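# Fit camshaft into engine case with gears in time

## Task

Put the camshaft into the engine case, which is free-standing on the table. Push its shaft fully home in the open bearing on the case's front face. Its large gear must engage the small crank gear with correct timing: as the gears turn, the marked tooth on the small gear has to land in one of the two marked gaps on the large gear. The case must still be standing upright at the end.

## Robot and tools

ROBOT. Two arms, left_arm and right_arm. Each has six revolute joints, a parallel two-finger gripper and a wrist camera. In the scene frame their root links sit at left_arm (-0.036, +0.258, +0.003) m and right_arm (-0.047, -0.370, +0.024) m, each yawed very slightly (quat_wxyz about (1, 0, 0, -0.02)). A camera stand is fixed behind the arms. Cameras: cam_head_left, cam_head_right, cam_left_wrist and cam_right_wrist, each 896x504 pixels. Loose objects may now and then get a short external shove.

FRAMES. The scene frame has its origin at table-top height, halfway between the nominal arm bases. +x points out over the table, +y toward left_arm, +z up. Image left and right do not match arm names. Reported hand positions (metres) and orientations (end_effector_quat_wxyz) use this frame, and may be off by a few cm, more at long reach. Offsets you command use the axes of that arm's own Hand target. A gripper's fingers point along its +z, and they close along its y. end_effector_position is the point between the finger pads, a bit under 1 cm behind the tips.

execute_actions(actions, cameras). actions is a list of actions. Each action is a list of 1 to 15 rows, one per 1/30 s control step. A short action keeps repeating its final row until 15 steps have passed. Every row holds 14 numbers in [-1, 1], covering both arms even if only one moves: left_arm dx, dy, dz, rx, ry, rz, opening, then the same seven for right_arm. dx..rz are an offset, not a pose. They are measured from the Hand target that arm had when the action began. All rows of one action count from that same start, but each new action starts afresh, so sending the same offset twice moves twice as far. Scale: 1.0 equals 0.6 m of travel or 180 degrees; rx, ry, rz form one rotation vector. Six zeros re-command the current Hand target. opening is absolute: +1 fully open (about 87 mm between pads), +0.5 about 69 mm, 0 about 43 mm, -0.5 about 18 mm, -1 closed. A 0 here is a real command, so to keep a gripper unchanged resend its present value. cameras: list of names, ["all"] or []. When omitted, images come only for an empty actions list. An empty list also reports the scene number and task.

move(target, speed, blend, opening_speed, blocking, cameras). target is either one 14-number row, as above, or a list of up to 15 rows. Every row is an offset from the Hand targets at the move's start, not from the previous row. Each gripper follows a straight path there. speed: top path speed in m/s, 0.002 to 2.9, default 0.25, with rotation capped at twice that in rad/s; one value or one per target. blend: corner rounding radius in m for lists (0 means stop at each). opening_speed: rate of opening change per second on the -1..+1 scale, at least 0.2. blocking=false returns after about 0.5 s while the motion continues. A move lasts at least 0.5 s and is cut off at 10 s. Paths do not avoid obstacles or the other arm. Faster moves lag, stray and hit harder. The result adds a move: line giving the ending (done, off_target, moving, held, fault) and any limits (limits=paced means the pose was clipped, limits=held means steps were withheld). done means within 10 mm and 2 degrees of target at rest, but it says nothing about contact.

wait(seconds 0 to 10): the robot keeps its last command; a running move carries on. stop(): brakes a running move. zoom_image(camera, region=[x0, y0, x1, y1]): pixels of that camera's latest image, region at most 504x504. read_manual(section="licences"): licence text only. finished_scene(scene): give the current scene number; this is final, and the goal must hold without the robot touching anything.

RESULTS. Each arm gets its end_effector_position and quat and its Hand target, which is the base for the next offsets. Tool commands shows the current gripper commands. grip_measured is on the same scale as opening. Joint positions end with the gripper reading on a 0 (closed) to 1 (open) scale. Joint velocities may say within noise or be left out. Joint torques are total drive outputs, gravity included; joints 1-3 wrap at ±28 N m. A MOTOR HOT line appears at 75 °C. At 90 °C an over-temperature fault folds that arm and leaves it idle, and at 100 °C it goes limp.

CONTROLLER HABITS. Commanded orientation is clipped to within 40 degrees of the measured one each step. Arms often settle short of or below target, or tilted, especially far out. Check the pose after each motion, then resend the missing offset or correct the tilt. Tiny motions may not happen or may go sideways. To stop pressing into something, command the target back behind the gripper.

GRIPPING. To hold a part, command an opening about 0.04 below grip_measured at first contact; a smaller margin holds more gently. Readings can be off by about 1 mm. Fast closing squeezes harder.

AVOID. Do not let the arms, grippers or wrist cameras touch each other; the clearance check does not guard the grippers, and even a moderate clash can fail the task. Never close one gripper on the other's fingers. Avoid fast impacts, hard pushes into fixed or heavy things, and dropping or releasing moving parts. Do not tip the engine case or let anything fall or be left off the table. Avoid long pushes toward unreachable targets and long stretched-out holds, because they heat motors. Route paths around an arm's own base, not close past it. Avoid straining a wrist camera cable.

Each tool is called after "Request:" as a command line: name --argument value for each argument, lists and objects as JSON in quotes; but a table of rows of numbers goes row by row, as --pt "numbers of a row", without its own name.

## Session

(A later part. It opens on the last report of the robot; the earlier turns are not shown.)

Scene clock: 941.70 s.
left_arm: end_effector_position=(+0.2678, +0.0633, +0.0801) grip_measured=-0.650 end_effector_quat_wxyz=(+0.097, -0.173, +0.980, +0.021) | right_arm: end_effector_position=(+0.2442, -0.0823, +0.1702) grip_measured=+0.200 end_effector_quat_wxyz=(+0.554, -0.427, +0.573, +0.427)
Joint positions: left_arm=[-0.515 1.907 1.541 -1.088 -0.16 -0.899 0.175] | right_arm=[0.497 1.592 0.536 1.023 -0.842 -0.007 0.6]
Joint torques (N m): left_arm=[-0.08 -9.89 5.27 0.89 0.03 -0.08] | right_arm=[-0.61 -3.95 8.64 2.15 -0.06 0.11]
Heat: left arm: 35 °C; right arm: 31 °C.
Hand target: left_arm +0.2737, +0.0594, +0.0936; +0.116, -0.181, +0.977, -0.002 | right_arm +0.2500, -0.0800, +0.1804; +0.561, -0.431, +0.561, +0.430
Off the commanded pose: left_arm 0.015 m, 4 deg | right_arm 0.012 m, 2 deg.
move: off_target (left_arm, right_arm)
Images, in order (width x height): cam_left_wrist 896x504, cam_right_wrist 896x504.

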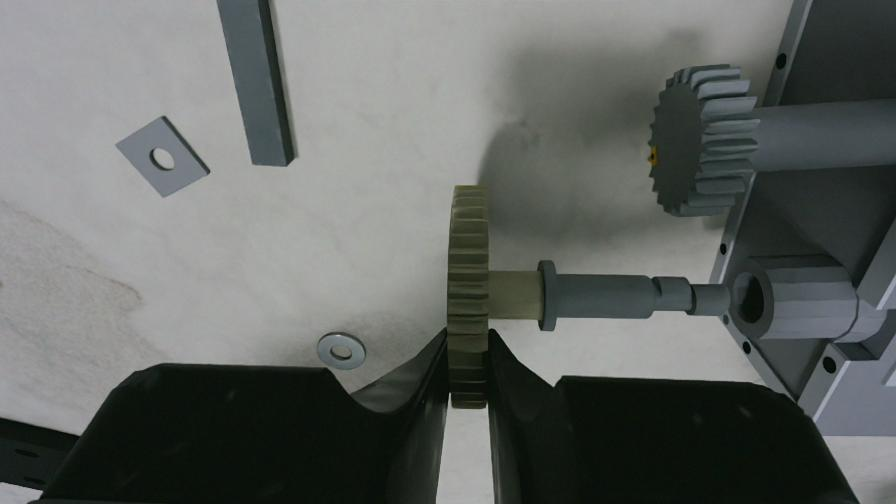

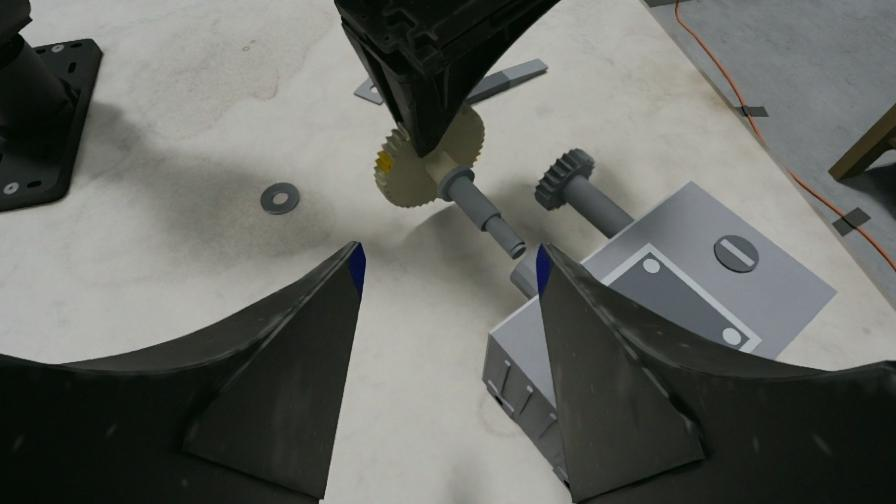

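Request:
move --target '[-0.0013,-0.02,0.0,0,0.011,0,-0.75,0.03,0.05,0,0,0,0,0.2]' --speed 0.06 --cameras '["all"]'

Request:
zoom_image --camera "cam_left_wrist" --region '[620, 200, 896, 400]'

Request:
zoom_image --camera "cam_head_right" --region '[340, 290, 410, 360]'

Request:
zoom_image --camera "cam_right_wrist" --region '[430, 130, 650, 330]'

Scene clock: 991.07 s.
left_arm: end_effector_position=(+0.2733, +0.0564, +0.0890) grip_measured=-0.650 end_effector_quat_wxyz=(+0.097, -0.176, +0.980, +0.010) | right_arm: end_effector_position=(+0.2247, -0.0737, +0.1614) grip_measured=+0.200 end_effector_quat_wxyz=(+0.559, -0.430, +0.567, +0.427)
Joint positions: left_arm=[-0.515 1.92 1.594 -1.113 -0.145 -0.905 0.175] | right_arm=[0.559 1.592 0.465 1.111 -0.784 -0.007 0.6]
Joint torques (N m): left_arm=[-0.43 -6.56 7.76 0.72 0.15 -0.1] | right_arm=[0.57 -4.15 4.33 2.37 0.11 0.11]
Heat: left arm: 36 °C; right arm: 29 °C.
Hand target: left_arm +0.2787, +0.0484, +0.0944; +0.099, -0.181, +0.978, -0.006 | right_arm +0.2210, -0.0723, +0.1624; +0.561, -0.431, +0.561, +0.430
Off the commanded pose: left_arm 0.011 m, 2 deg | right_arm 0.004 m, 1 deg.
move: off_target (left_arm)

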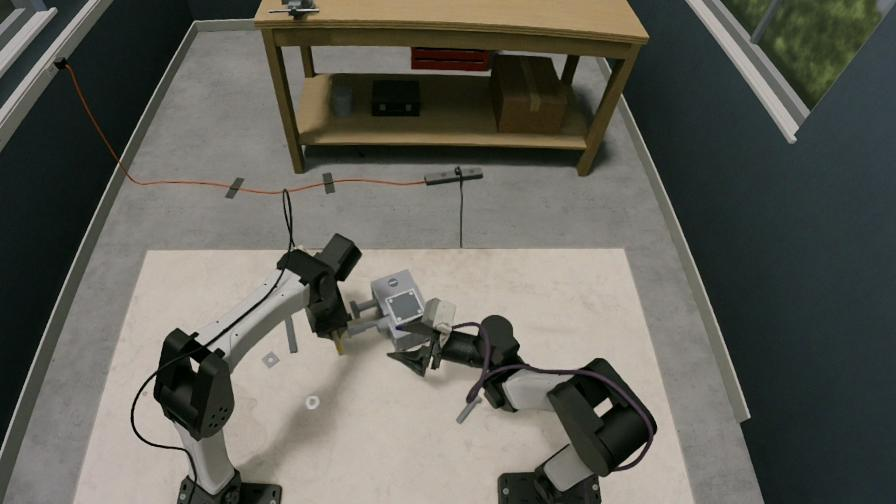

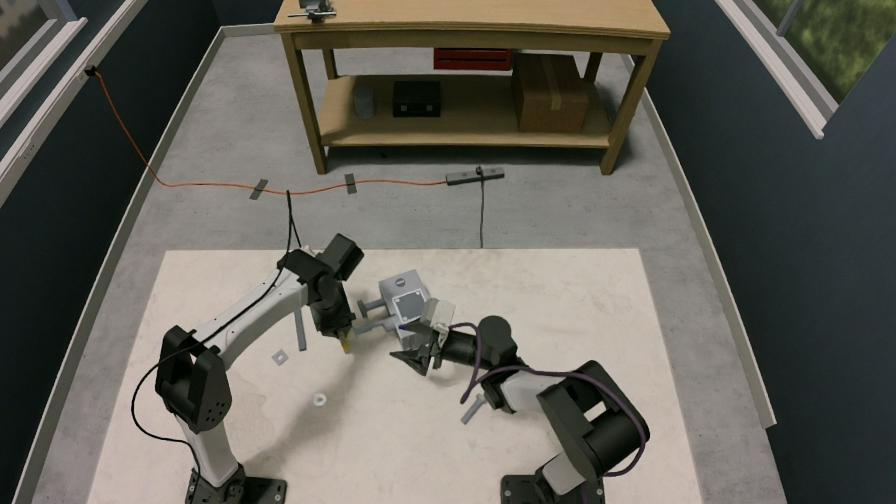

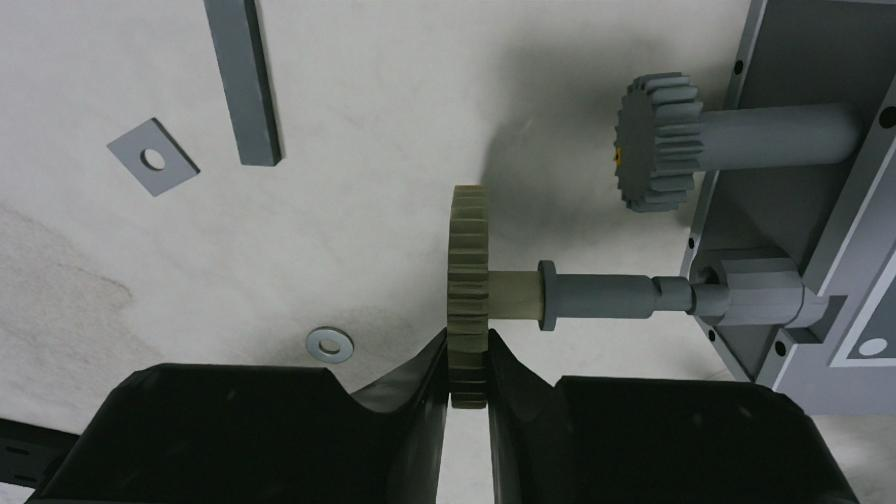

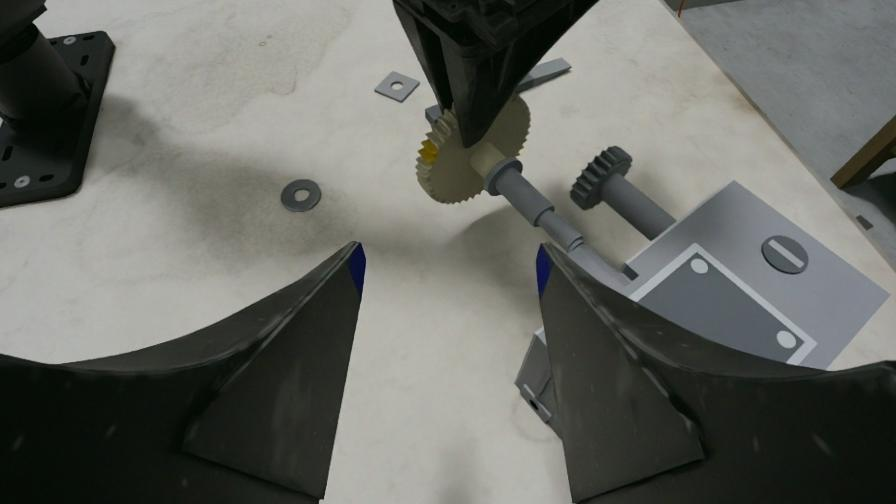

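Scaled by 1.826 from the camera's 896x504 image, which has a finer 1280x720 frame.

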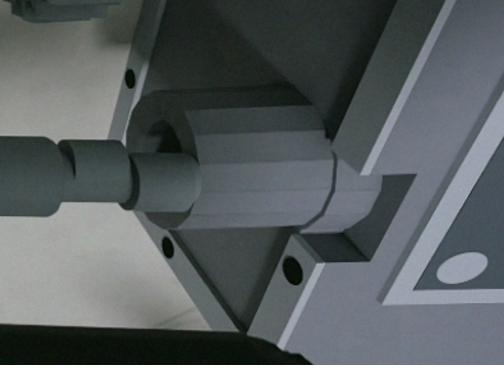

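Scaled by 7.200 from the camera's 896x504 image, which has a finer 1280x720 frame.

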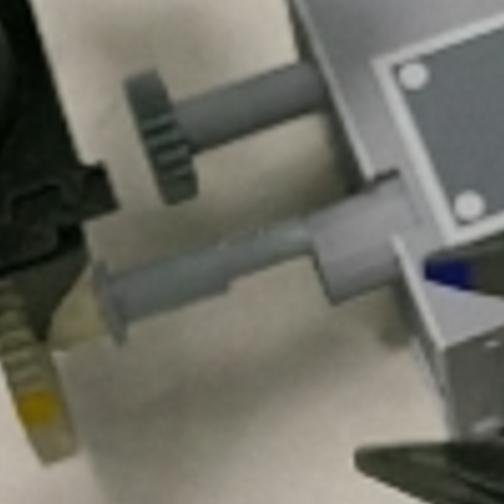

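Scaled by 2.291 from the camera's 896x504 image, which has a finer 1280x720 frame.

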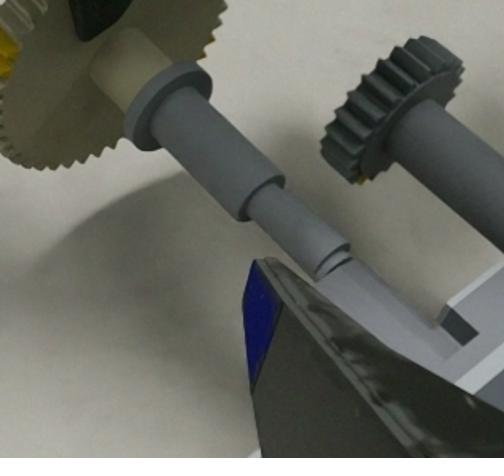

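Request:
move --target '[0.0058,0.0113,0.0133,0,0,0,-0.75,0.1,0.03,0,0,0,0,0.2]' --speed 0.05 --cameras '["cam_head_left","cam_head_right","cam_left_wrist"]'

Request:
zoom_image --camera "cam_left_wrist" --region '[620, 200, 896, 400]'

Request:
zoom_image --camera "cam_head_right" --region '[340, 290, 410, 360]'

Scene clock: 1004.70 s.
left_arm: end_effector_position=(+0.2688, +0.0576, +0.0811) grip_measured=-0.650 end_effector_quat_wxyz=(+0.089, -0.176, +0.980, +0.012) | right_arm: end_effector_position=(+0.2058, -0.0701, +0.0941) grip_measured=+0.200 end_effector_quat_wxyz=(+0.545, -0.429, +0.579, +0.428)
Joint positions: left_arm=[-0.515 1.92 1.563 -1.096 -0.137 -0.905 0.175] | right_arm=[0.61 1.887 0.359 1.475 -0.734 -0.007 0.6]
Joint torques (N m): left_arm=[0.02 -8.05 5.16 0.9 0.08 -0.04] | right_arm=[0.57 -4.23 2.74 2.84 0.07 0.07]
Heat: left arm: 35 °C; right arm: 30 °C.
Hand target: left_arm +0.2746, +0.0538, +0.0856; +0.099, -0.181, +0.978, -0.006 | right_arm +0.2036, -0.0677, +0.1024; +0.561, -0.431, +0.561, +0.430
Off the commanded pose: left_arm 0.008 m, 2 deg | right_arm 0.009 m, 3 deg.
move: off_target (right_arm)
Images, in order (width x height): cam_head_left 896x504, cam_head_right 896x504, cam_left_wrist 896x504.

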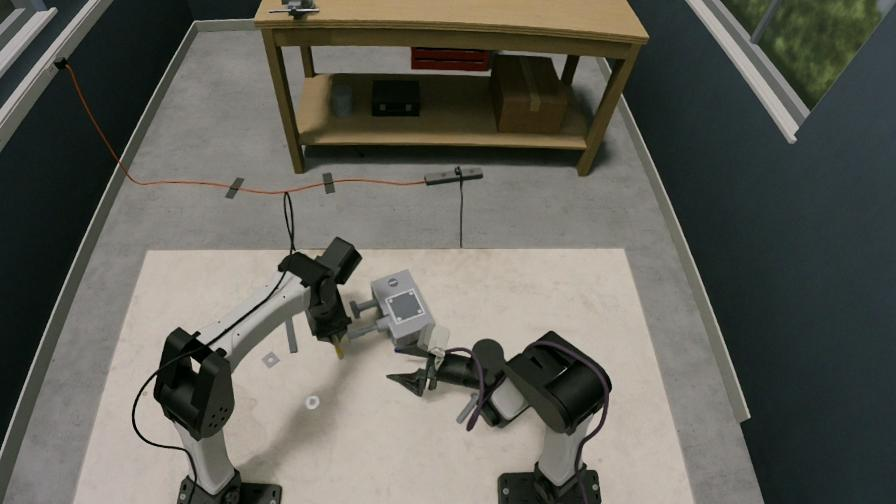

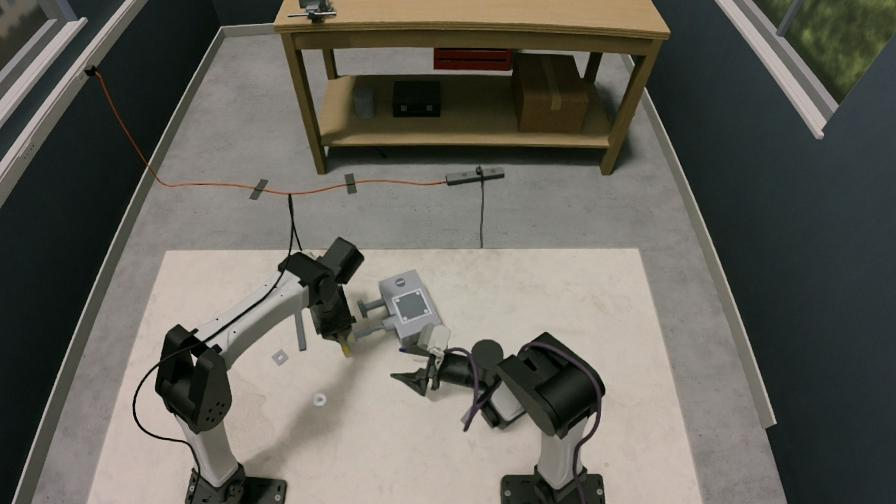

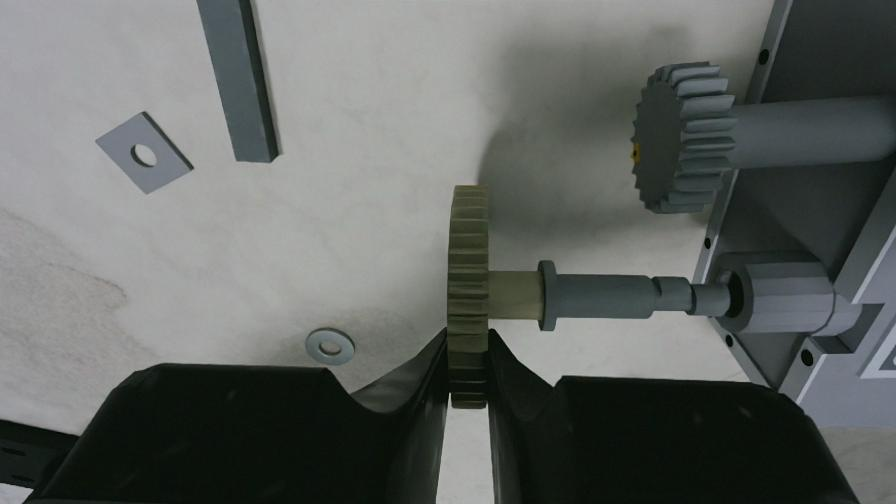

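Scaled by 1.826 from the camera's 896x504 image, which has a finer 1280x720 frame.

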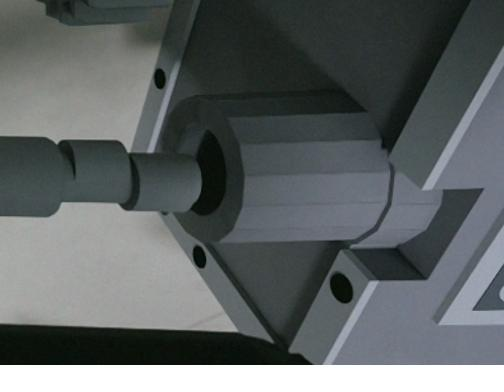

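Scaled by 7.200 from the camera's 896x504 image, which has a finer 1280x720 frame.

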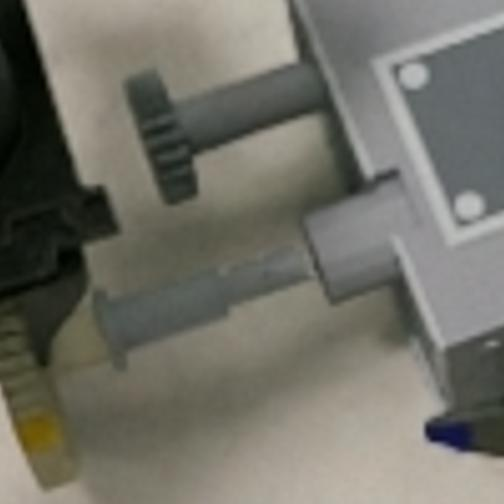

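Request:
move --target '[-0.001,0,0.005,0,0,0,-0.75,0,0,0,0,0,0,0.2]' --speed 0.05

Request:
move --target '[0,-0.01,0.0,0,0,0,-0.75,0,0,0,0,0,0,0.2]' --speed 0.05 --cameras '["cam_head_left","cam_head_right","cam_left_wrist"]'

Request:
zoom_image --camera "cam_left_wrist" --region '[620, 200, 896, 400]'

Request:
zoom_image --camera "cam_head_right" --region '[340, 290, 410, 360]'

Scene clock: 1020.70 s.
left_arm: end_effector_position=(+0.2695, +0.0571, +0.0797) grip_measured=-0.650 end_effector_quat_wxyz=(+0.090, -0.176, +0.980, +0.010) | right_arm: end_effector_position=(+0.2058, -0.0701, +0.0941) grip_measured=+0.200 end_effector_quat_wxyz=(+0.545, -0.429, +0.579, +0.428)
Joint positions: left_arm=[-0.515 1.92 1.557 -1.086 -0.137 -0.905 0.175] | right_arm=[0.61 1.887 0.359 1.475 -0.733 -0.007 0.6]
Joint torques (N m): left_arm=[0.2 -7.75 5.18 0.91 0.07 -0.02] | right_arm=[0.55 -4.26 2.73 2.84 0.09 0.1]
Heat: left arm: 36 °C; right arm: 31 °C.
Hand target: left_arm +0.2757, +0.0540, +0.0827; +0.099, -0.181, +0.979, -0.006 | right_arm +0.2036, -0.0677, +0.1024; +0.561, -0.431, +0.561, +0.430
Off the commanded pose: left_arm 0.008 m, 2 deg | right_arm 0.009 m, 3 deg.
move: off_target (right_arm)

Scene clock: 1021.40 s.
left_arm: end_effector_position=(+0.2695, +0.0570, +0.0797) grip_measured=-0.650 end_effector_quat_wxyz=(+0.090, -0.177, +0.980, +0.010) | right_arm: end_effector_position=(+0.2058, -0.0701, +0.0941) grip_measured=+0.200 end_effector_quat_wxyz=(+0.545, -0.429, +0.579, +0.428)
Joint positions: left_arm=[-0.515 1.92 1.557 -1.086 -0.137 -0.908 0.175] | right_arm=[0.61 1.887 0.359 1.475 -0.733 -0.007 0.6]
Joint torques (N m): left_arm=[-0.55 -6.39 7.3 0.87 0.07 -0.09] | right_arm=[0.53 -4.26 2.67 2.85 0.09 0.08]
Heat: left arm: 36 °C; right arm: 31 °C.
Hand target: left_arm +0.2778, +0.0485, +0.0830; +0.099, -0.181, +0.979, -0.006 | right_arm +0.2036, -0.0677, +0.1024; +0.561, -0.431, +0.561, +0.430
Off the commanded pose: left_arm 0.012 m, 2 deg | right_arm 0.009 m, 3 deg.
move: off_target (left_arm, right_arm)
Images, in order (width x height): cam_head_left 896x504, cam_head_right 896x504, cam_left_wrist 896x504.

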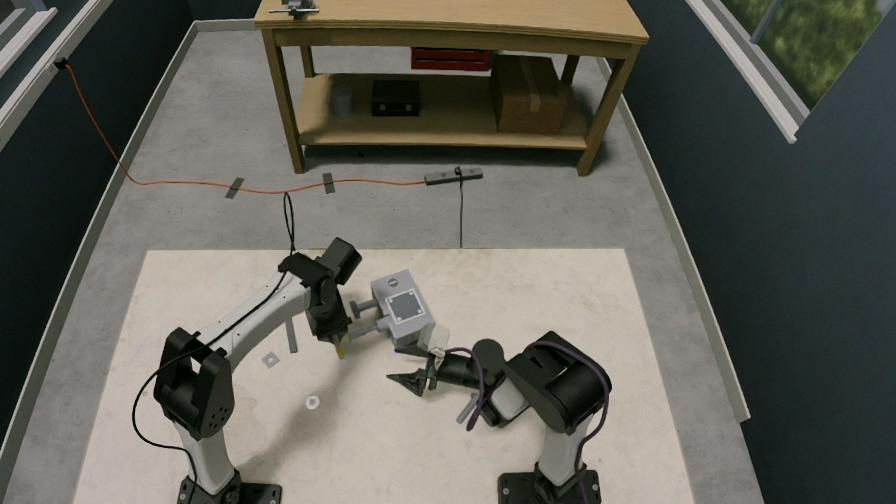

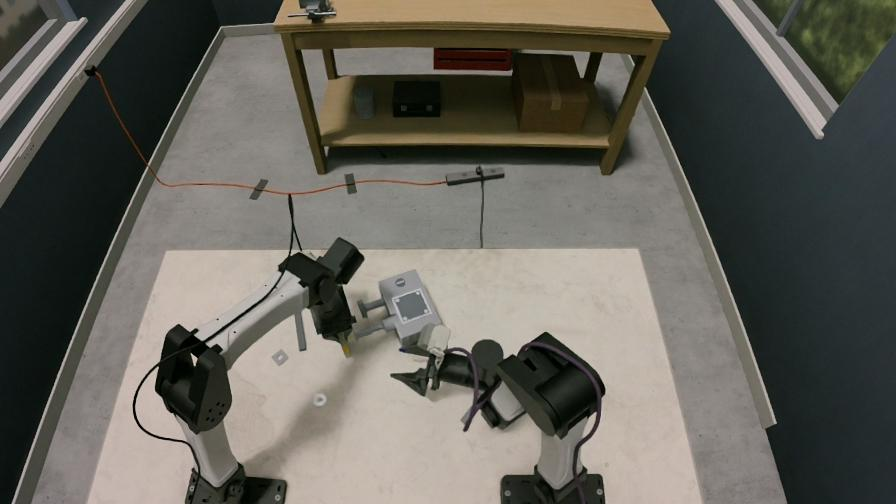

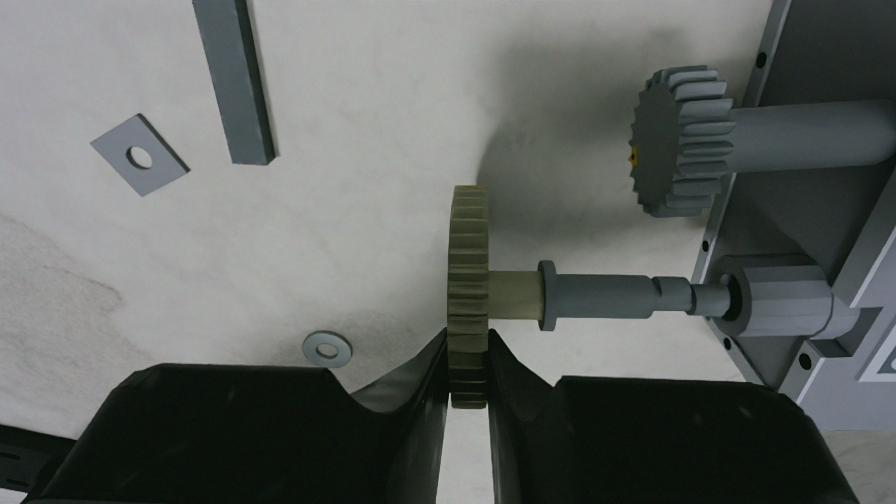

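Scaled by 1.826 from the camera's 896x504 image, which has a finer 1280x720 frame.

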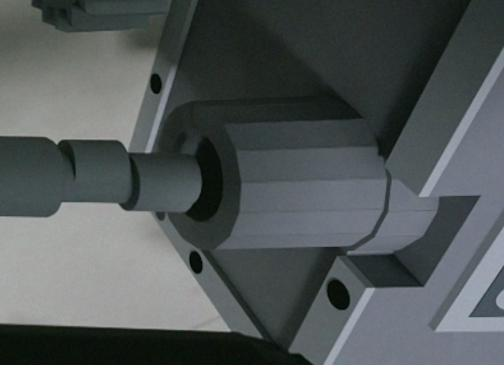

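Scaled by 7.200 from the camera's 896x504 image, which has a finer 1280x720 frame.

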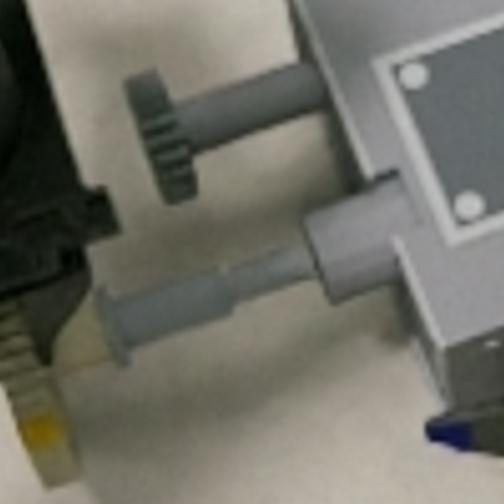

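Request:
move --target '[0,-0.015,0.0,0,0,0,-0.75,0,0,0,0,0,0,0.2]' --speed 0.05 --cameras '["cam_head_left","cam_head_right","cam_left_wrist"]'

Request:
zoom_image --camera "cam_left_wrist" --region '[620, 200, 896, 400]'

Request:
zoom_image --camera "cam_head_right" --region '[340, 290, 410, 360]'

Scene clock: 1029.50 s.
left_arm: end_effector_position=(+0.2740, +0.0494, +0.0790) grip_measured=-0.650 end_effector_quat_wxyz=(+0.090, -0.179, +0.980, +0.009) | right_arm: end_effector_position=(+0.2058, -0.0701, +0.0941) grip_measured=+0.200 end_effector_quat_wxyz=(+0.545, -0.429, +0.579, +0.428)
Joint positions: left_arm=[-0.525 1.95 1.595 -1.095 -0.136 -0.922 0.175] | right_arm=[0.61 1.887 0.359 1.475 -0.733 -0.007 0.6]
Joint torques (N m): left_arm=[-0.88 -6.69 7.5 0.81 0.04 -0.08] | right_arm=[0.68 -4.19 2.71 2.84 0.09 0.08]
Heat: left arm: 35 °C; right arm: 31 °C.
Hand target: left_arm +0.2810, +0.0400, +0.0834; +0.099, -0.181, +0.979, -0.006 | right_arm +0.2036, -0.0677, +0.1024; +0.561, -0.431, +0.561, +0.430
Off the commanded pose: left_arm 0.013 m, 2 deg | right_arm 0.009 m, 3 deg.
move: off_target (left_arm, right_arm)
Images, in order (width x height): cam_head_left 896x504, cam_head_right 896x504, cam_left_wrist 896x504.

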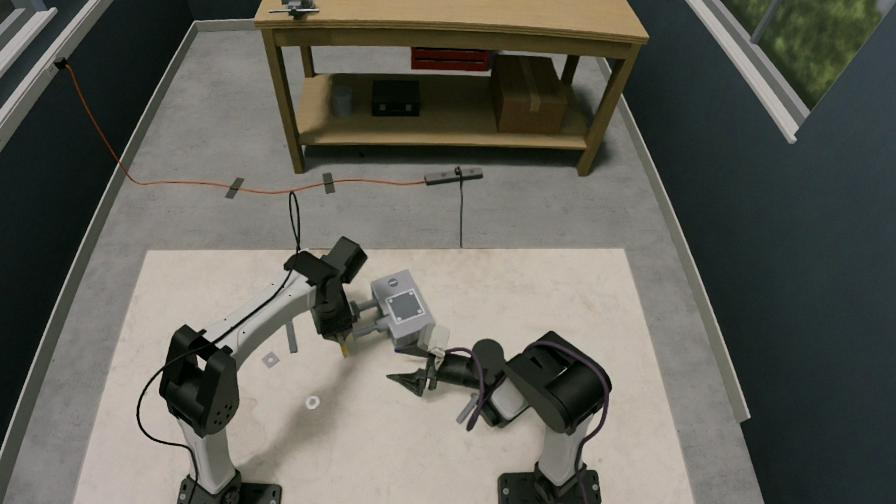

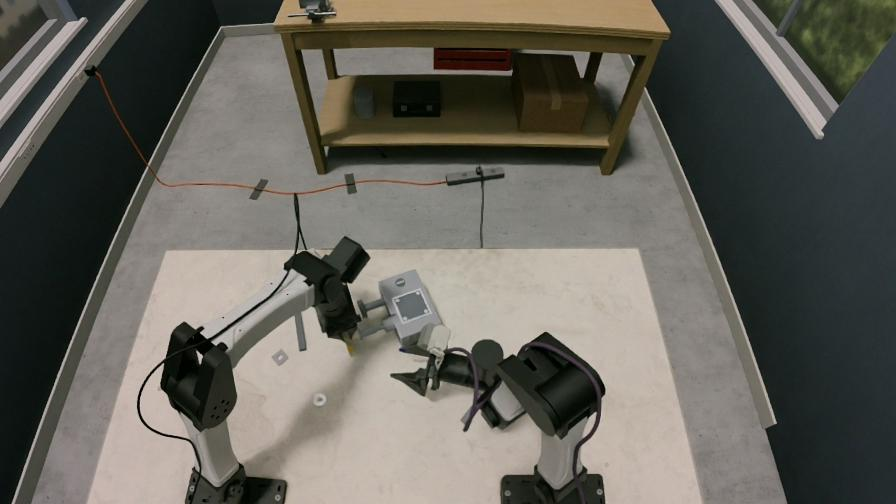

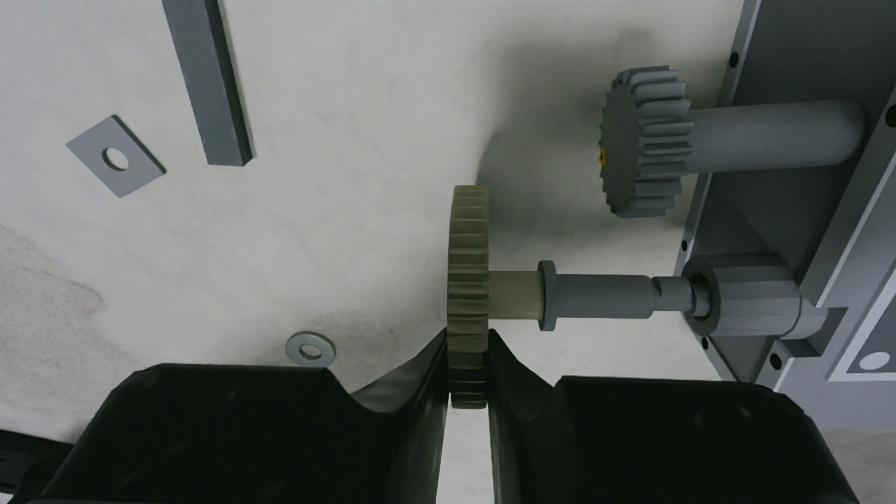

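Scaled by 1.826 from the camera's 896x504 image, which has a finer 1280x720 frame.

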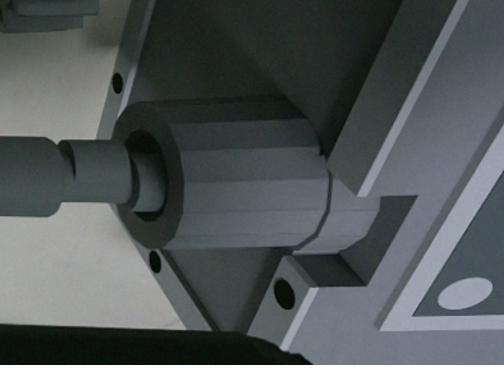

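Scaled by 7.200 from the camera's 896x504 image, which has a finer 1280x720 frame.

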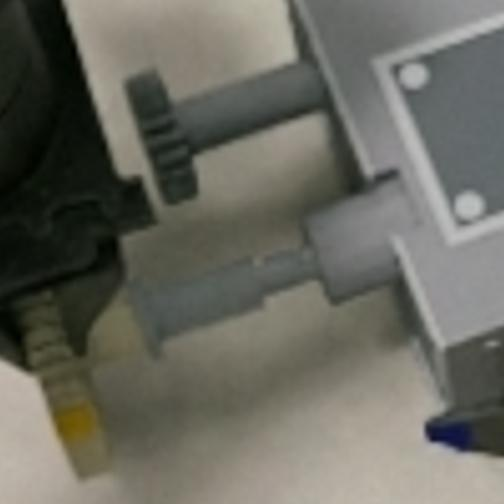

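Request:
move --target '[0,-0.0167,0.0,0,0,0,-0.75,0,0,0,0,0,0,0.2]' --speed 0.05 --cameras '["cam_head_left","cam_head_right","cam_left_wrist"]'

Request:
zoom_image --camera "cam_left_wrist" --region '[540, 200, 816, 400]'

Request:
zoom_image --camera "cam_head_right" --region '[340, 290, 410, 360]'

Scene clock: 1036.50 s.
left_arm: end_effector_position=(+0.2763, +0.0428, +0.0786) grip_measured=-0.650 end_effector_quat_wxyz=(+0.086, -0.179, +0.980, +0.012) | right_arm: end_effector_position=(+0.2058, -0.0701, +0.0941) grip_measured=+0.200 end_effector_quat_wxyz=(+0.545, -0.429, +0.579, +0.428)
Joint positions: left_arm=[-0.535 1.982 1.638 -1.118 -0.136 -0.932 0.175] | right_arm=[0.61 1.887 0.359 1.475 -0.733 -0.007 0.6]
Joint torques (N m): left_arm=[-1.28 -6.86 7.87 0.84 0.01 -0.11] | right_arm=[0.59 -4.21 2.77 2.84 0.09 0.07]
Heat: left arm: 35 °C; right arm: 32 °C.
Hand target: left_arm +0.2846, +0.0306, +0.0839; +0.099, -0.181, +0.979, -0.006 | right_arm +0.2036, -0.0677, +0.1024; +0.561, -0.431, +0.561, +0.430
Off the commanded pose: left_arm 0.016 m, 2 deg | right_arm 0.009 m, 3 deg.
move: off_target (left_arm, right_arm)
Images, in order (width x height): cam_head_left 896x504, cam_head_right 896x504, cam_left_wrist 896x504.

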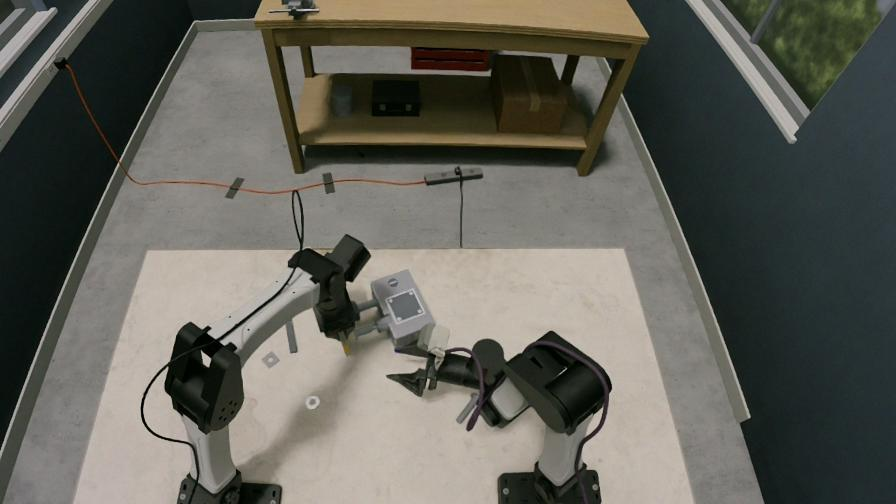

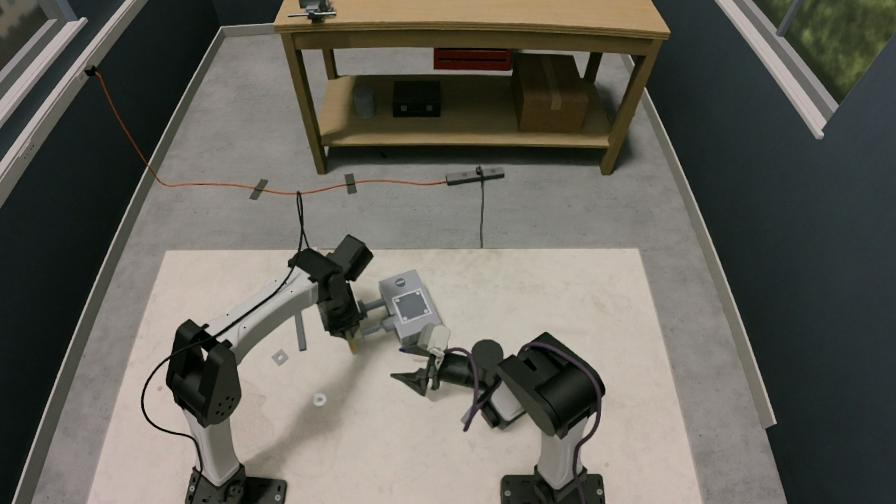

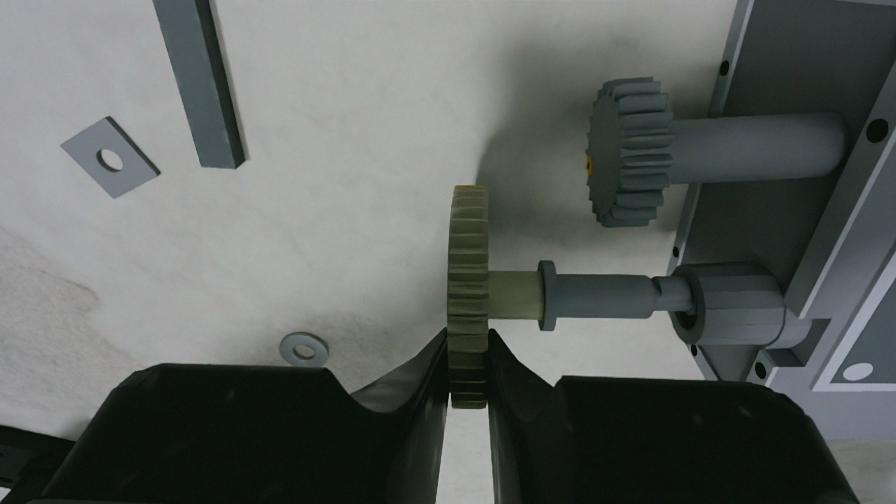

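Scaled by 1.826 from the camera's 896x504 image, which has a finer 1280x720 frame.

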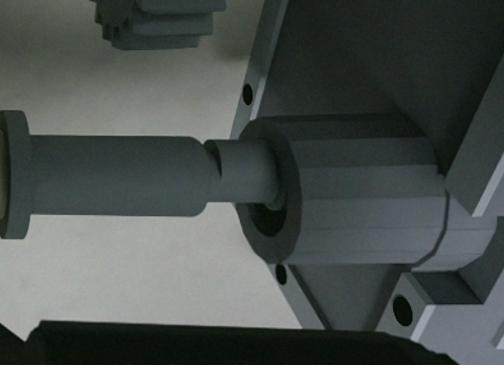

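Scaled by 7.200 from the camera's 896x504 image, which has a finer 1280x720 frame.

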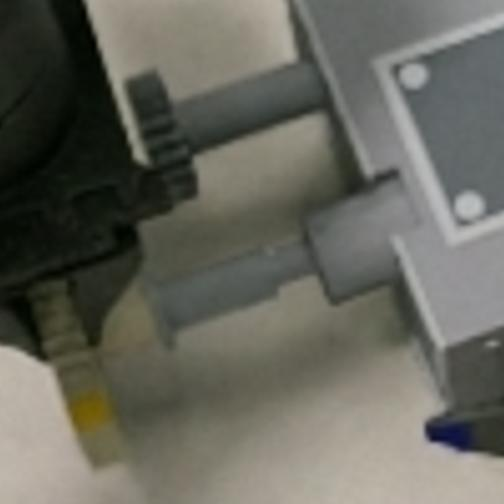

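Request:
move --target '[0.007,0.003,0.0,0,0,0,-0.75,0,0,0,0,0,0,0.2]' --speed 0.05 --cameras '["cam_head_right","cam_left_wrist"]'

Request:
zoom_image --camera "cam_left_wrist" --region '[540, 200, 816, 400]'

Request:
zoom_image --camera "cam_head_right" --region '[340, 290, 410, 360]'

Scene clock: 1051.63 s.
left_arm: end_effector_position=(+0.2759, +0.0424, +0.0785) grip_measured=-0.650 end_effector_quat_wxyz=(+0.088, -0.180, +0.980, +0.014) | right_arm: end_effector_position=(+0.2058, -0.0701, +0.0941) grip_measured=+0.200 end_effector_quat_wxyz=(+0.545, -0.429, +0.579, +0.428)
Joint positions: left_arm=[-0.539 1.982 1.638 -1.119 -0.141 -0.938 0.175] | right_arm=[0.61 1.887 0.359 1.475 -0.733 -0.007 0.6]
Joint torques (N m): left_arm=[-1.48 -7.91 5.97 0.94 0.05 -0.13] | right_arm=[0.58 -4.22 2.73 2.83 0.08 0.1]
Heat: left arm: 35 °C; right arm: 32 °C.
Hand target: left_arm +0.2801, +0.0308, +0.0830; +0.099, -0.181, +0.979, -0.006 | right_arm +0.2036, -0.0677, +0.1024; +0.561, -0.431, +0.561, +0.430
Off the commanded pose: left_arm 0.013 m, 3 deg | right_arm 0.009 m, 3 deg.
move: off_target (left_arm, right_arm)
Images, in order (width x height): cam_head_right 896x504, cam_left_wrist 896x504.

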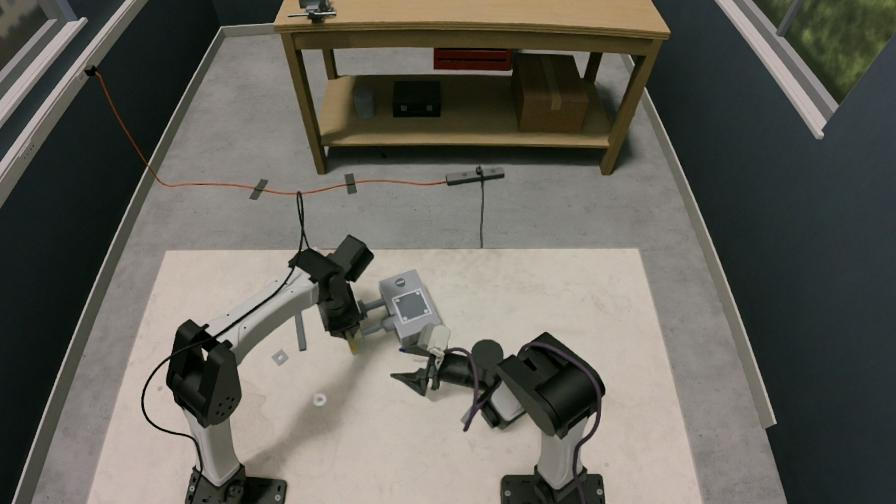

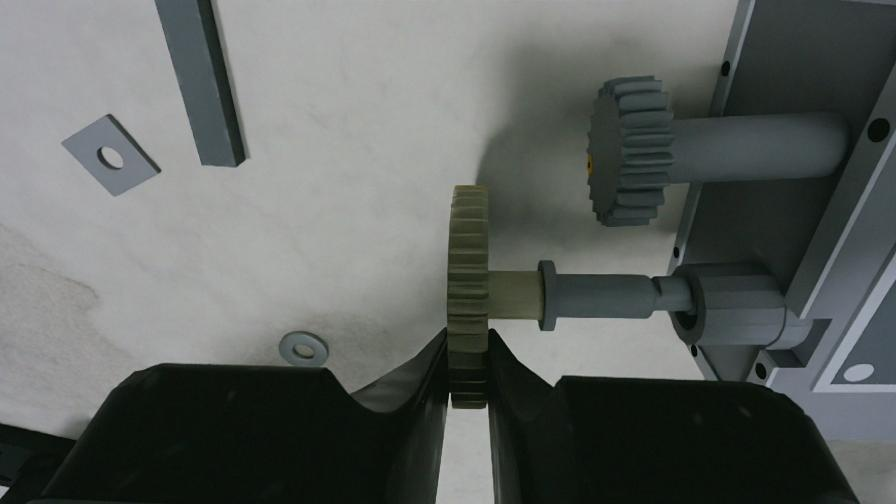

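Scaled by 1.826 from the camera's 896x504 image, which has a finer 1280x720 frame.

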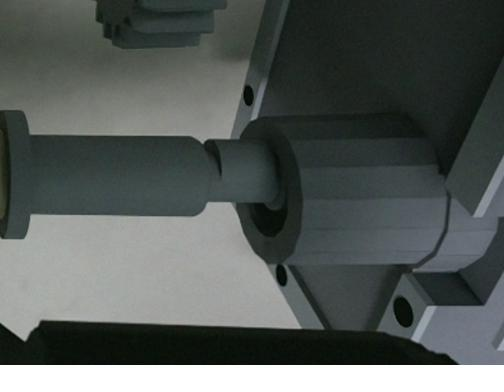

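Scaled by 7.200 from the camera's 896x504 image, which has a finer 1280x720 frame.

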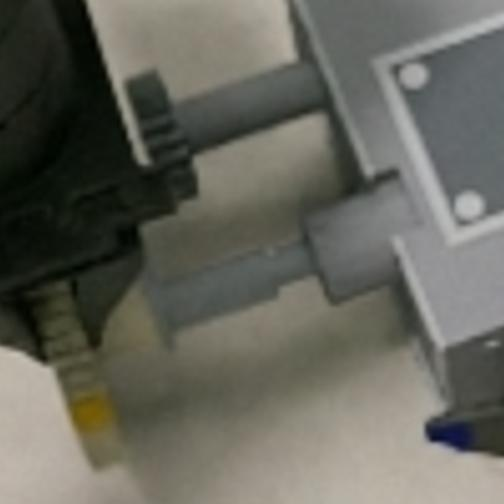

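Request:
move --target '[0.01,0.0,0.003,0,0,0,-0.75,0,0,0,0,0,0,0.2]' --speed 0.05 --cameras '["cam_head_right","cam_left_wrist"]'

Request:
zoom_image --camera "cam_left_wrist" --region '[540, 200, 816, 400]'

Request:
zoom_image --camera "cam_head_right" --region '[340, 290, 410, 360]'

Scene clock: 1056.13 s.
left_arm: end_effector_position=(+0.2727, +0.0417, +0.0761) grip_measured=-0.650 end_effector_quat_wxyz=(+0.085, -0.184, +0.979, +0.017) | right_arm: end_effector_position=(+0.2058, -0.0701, +0.0941) grip_measured=+0.200 end_effector_quat_wxyz=(+0.545, -0.429, +0.579, +0.428)
Joint positions: left_arm=[-0.545 1.982 1.629 -1.119 -0.143 -0.954 0.175] | right_arm=[0.61 1.887 0.359 1.475 -0.733 -0.007 0.6]
Joint torques (N m): left_arm=[-1.91 -8.65 4.57 1.04 0.06 -0.1] | right_arm=[0.59 -4.16 2.73 2.85 0.09 0.11]
Heat: left arm: 35 °C; right arm: 32 °C.
Hand target: left_arm +0.2749, +0.0288, +0.0801; +0.099, -0.181, +0.979, -0.006 | right_arm +0.2036, -0.0677, +0.1024; +0.561, -0.431, +0.561, +0.430
Off the commanded pose: left_arm 0.014 m, 3 deg | right_arm 0.009 m, 3 deg.
move: off_target (left_arm, right_arm)
Images, in order (width x height): cam_head_right 896x504, cam_left_wrist 896x504.

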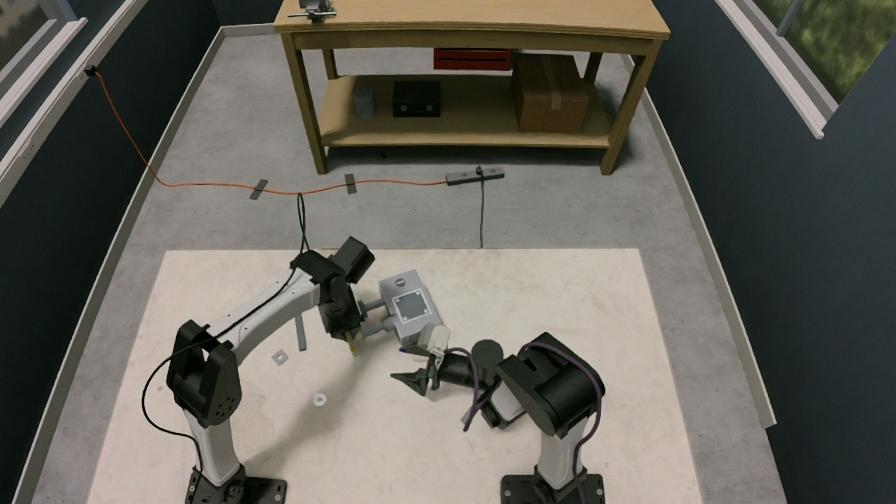

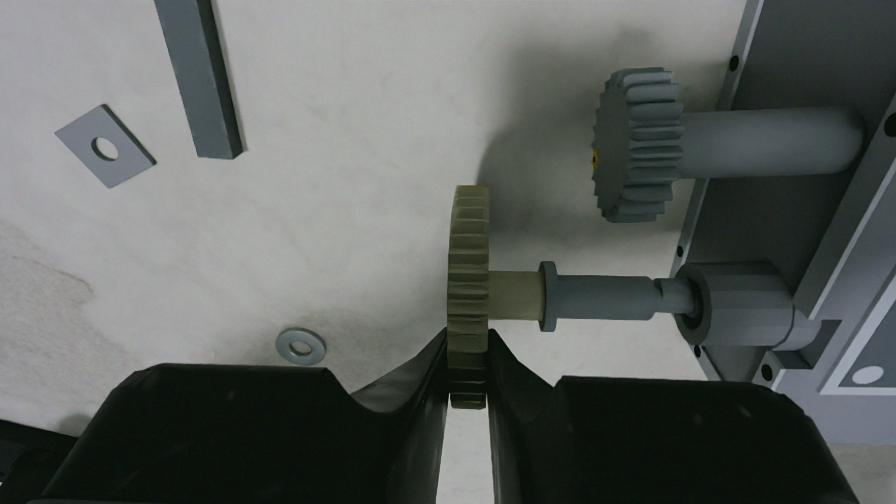

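Scaled by 1.826 from the camera's 896x504 image, which has a finer 1280x720 frame.

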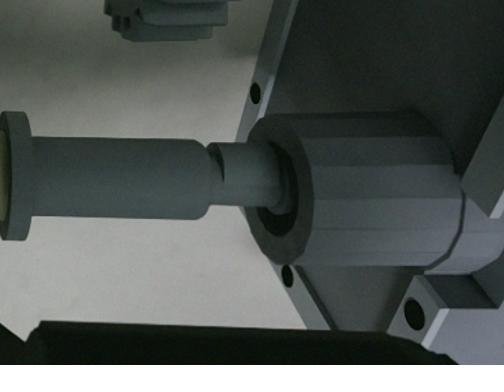

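Scaled by 7.200 from the camera's 896x504 image, which has a finer 1280x720 frame.

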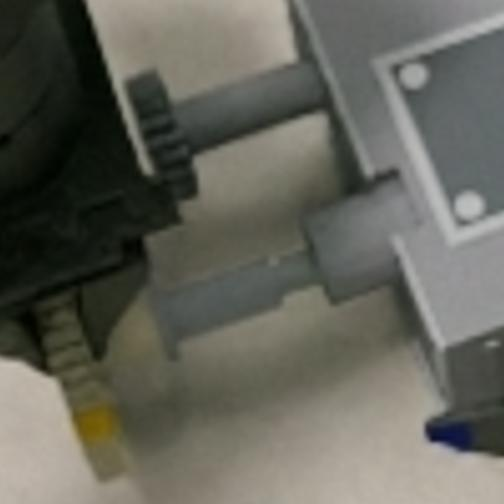

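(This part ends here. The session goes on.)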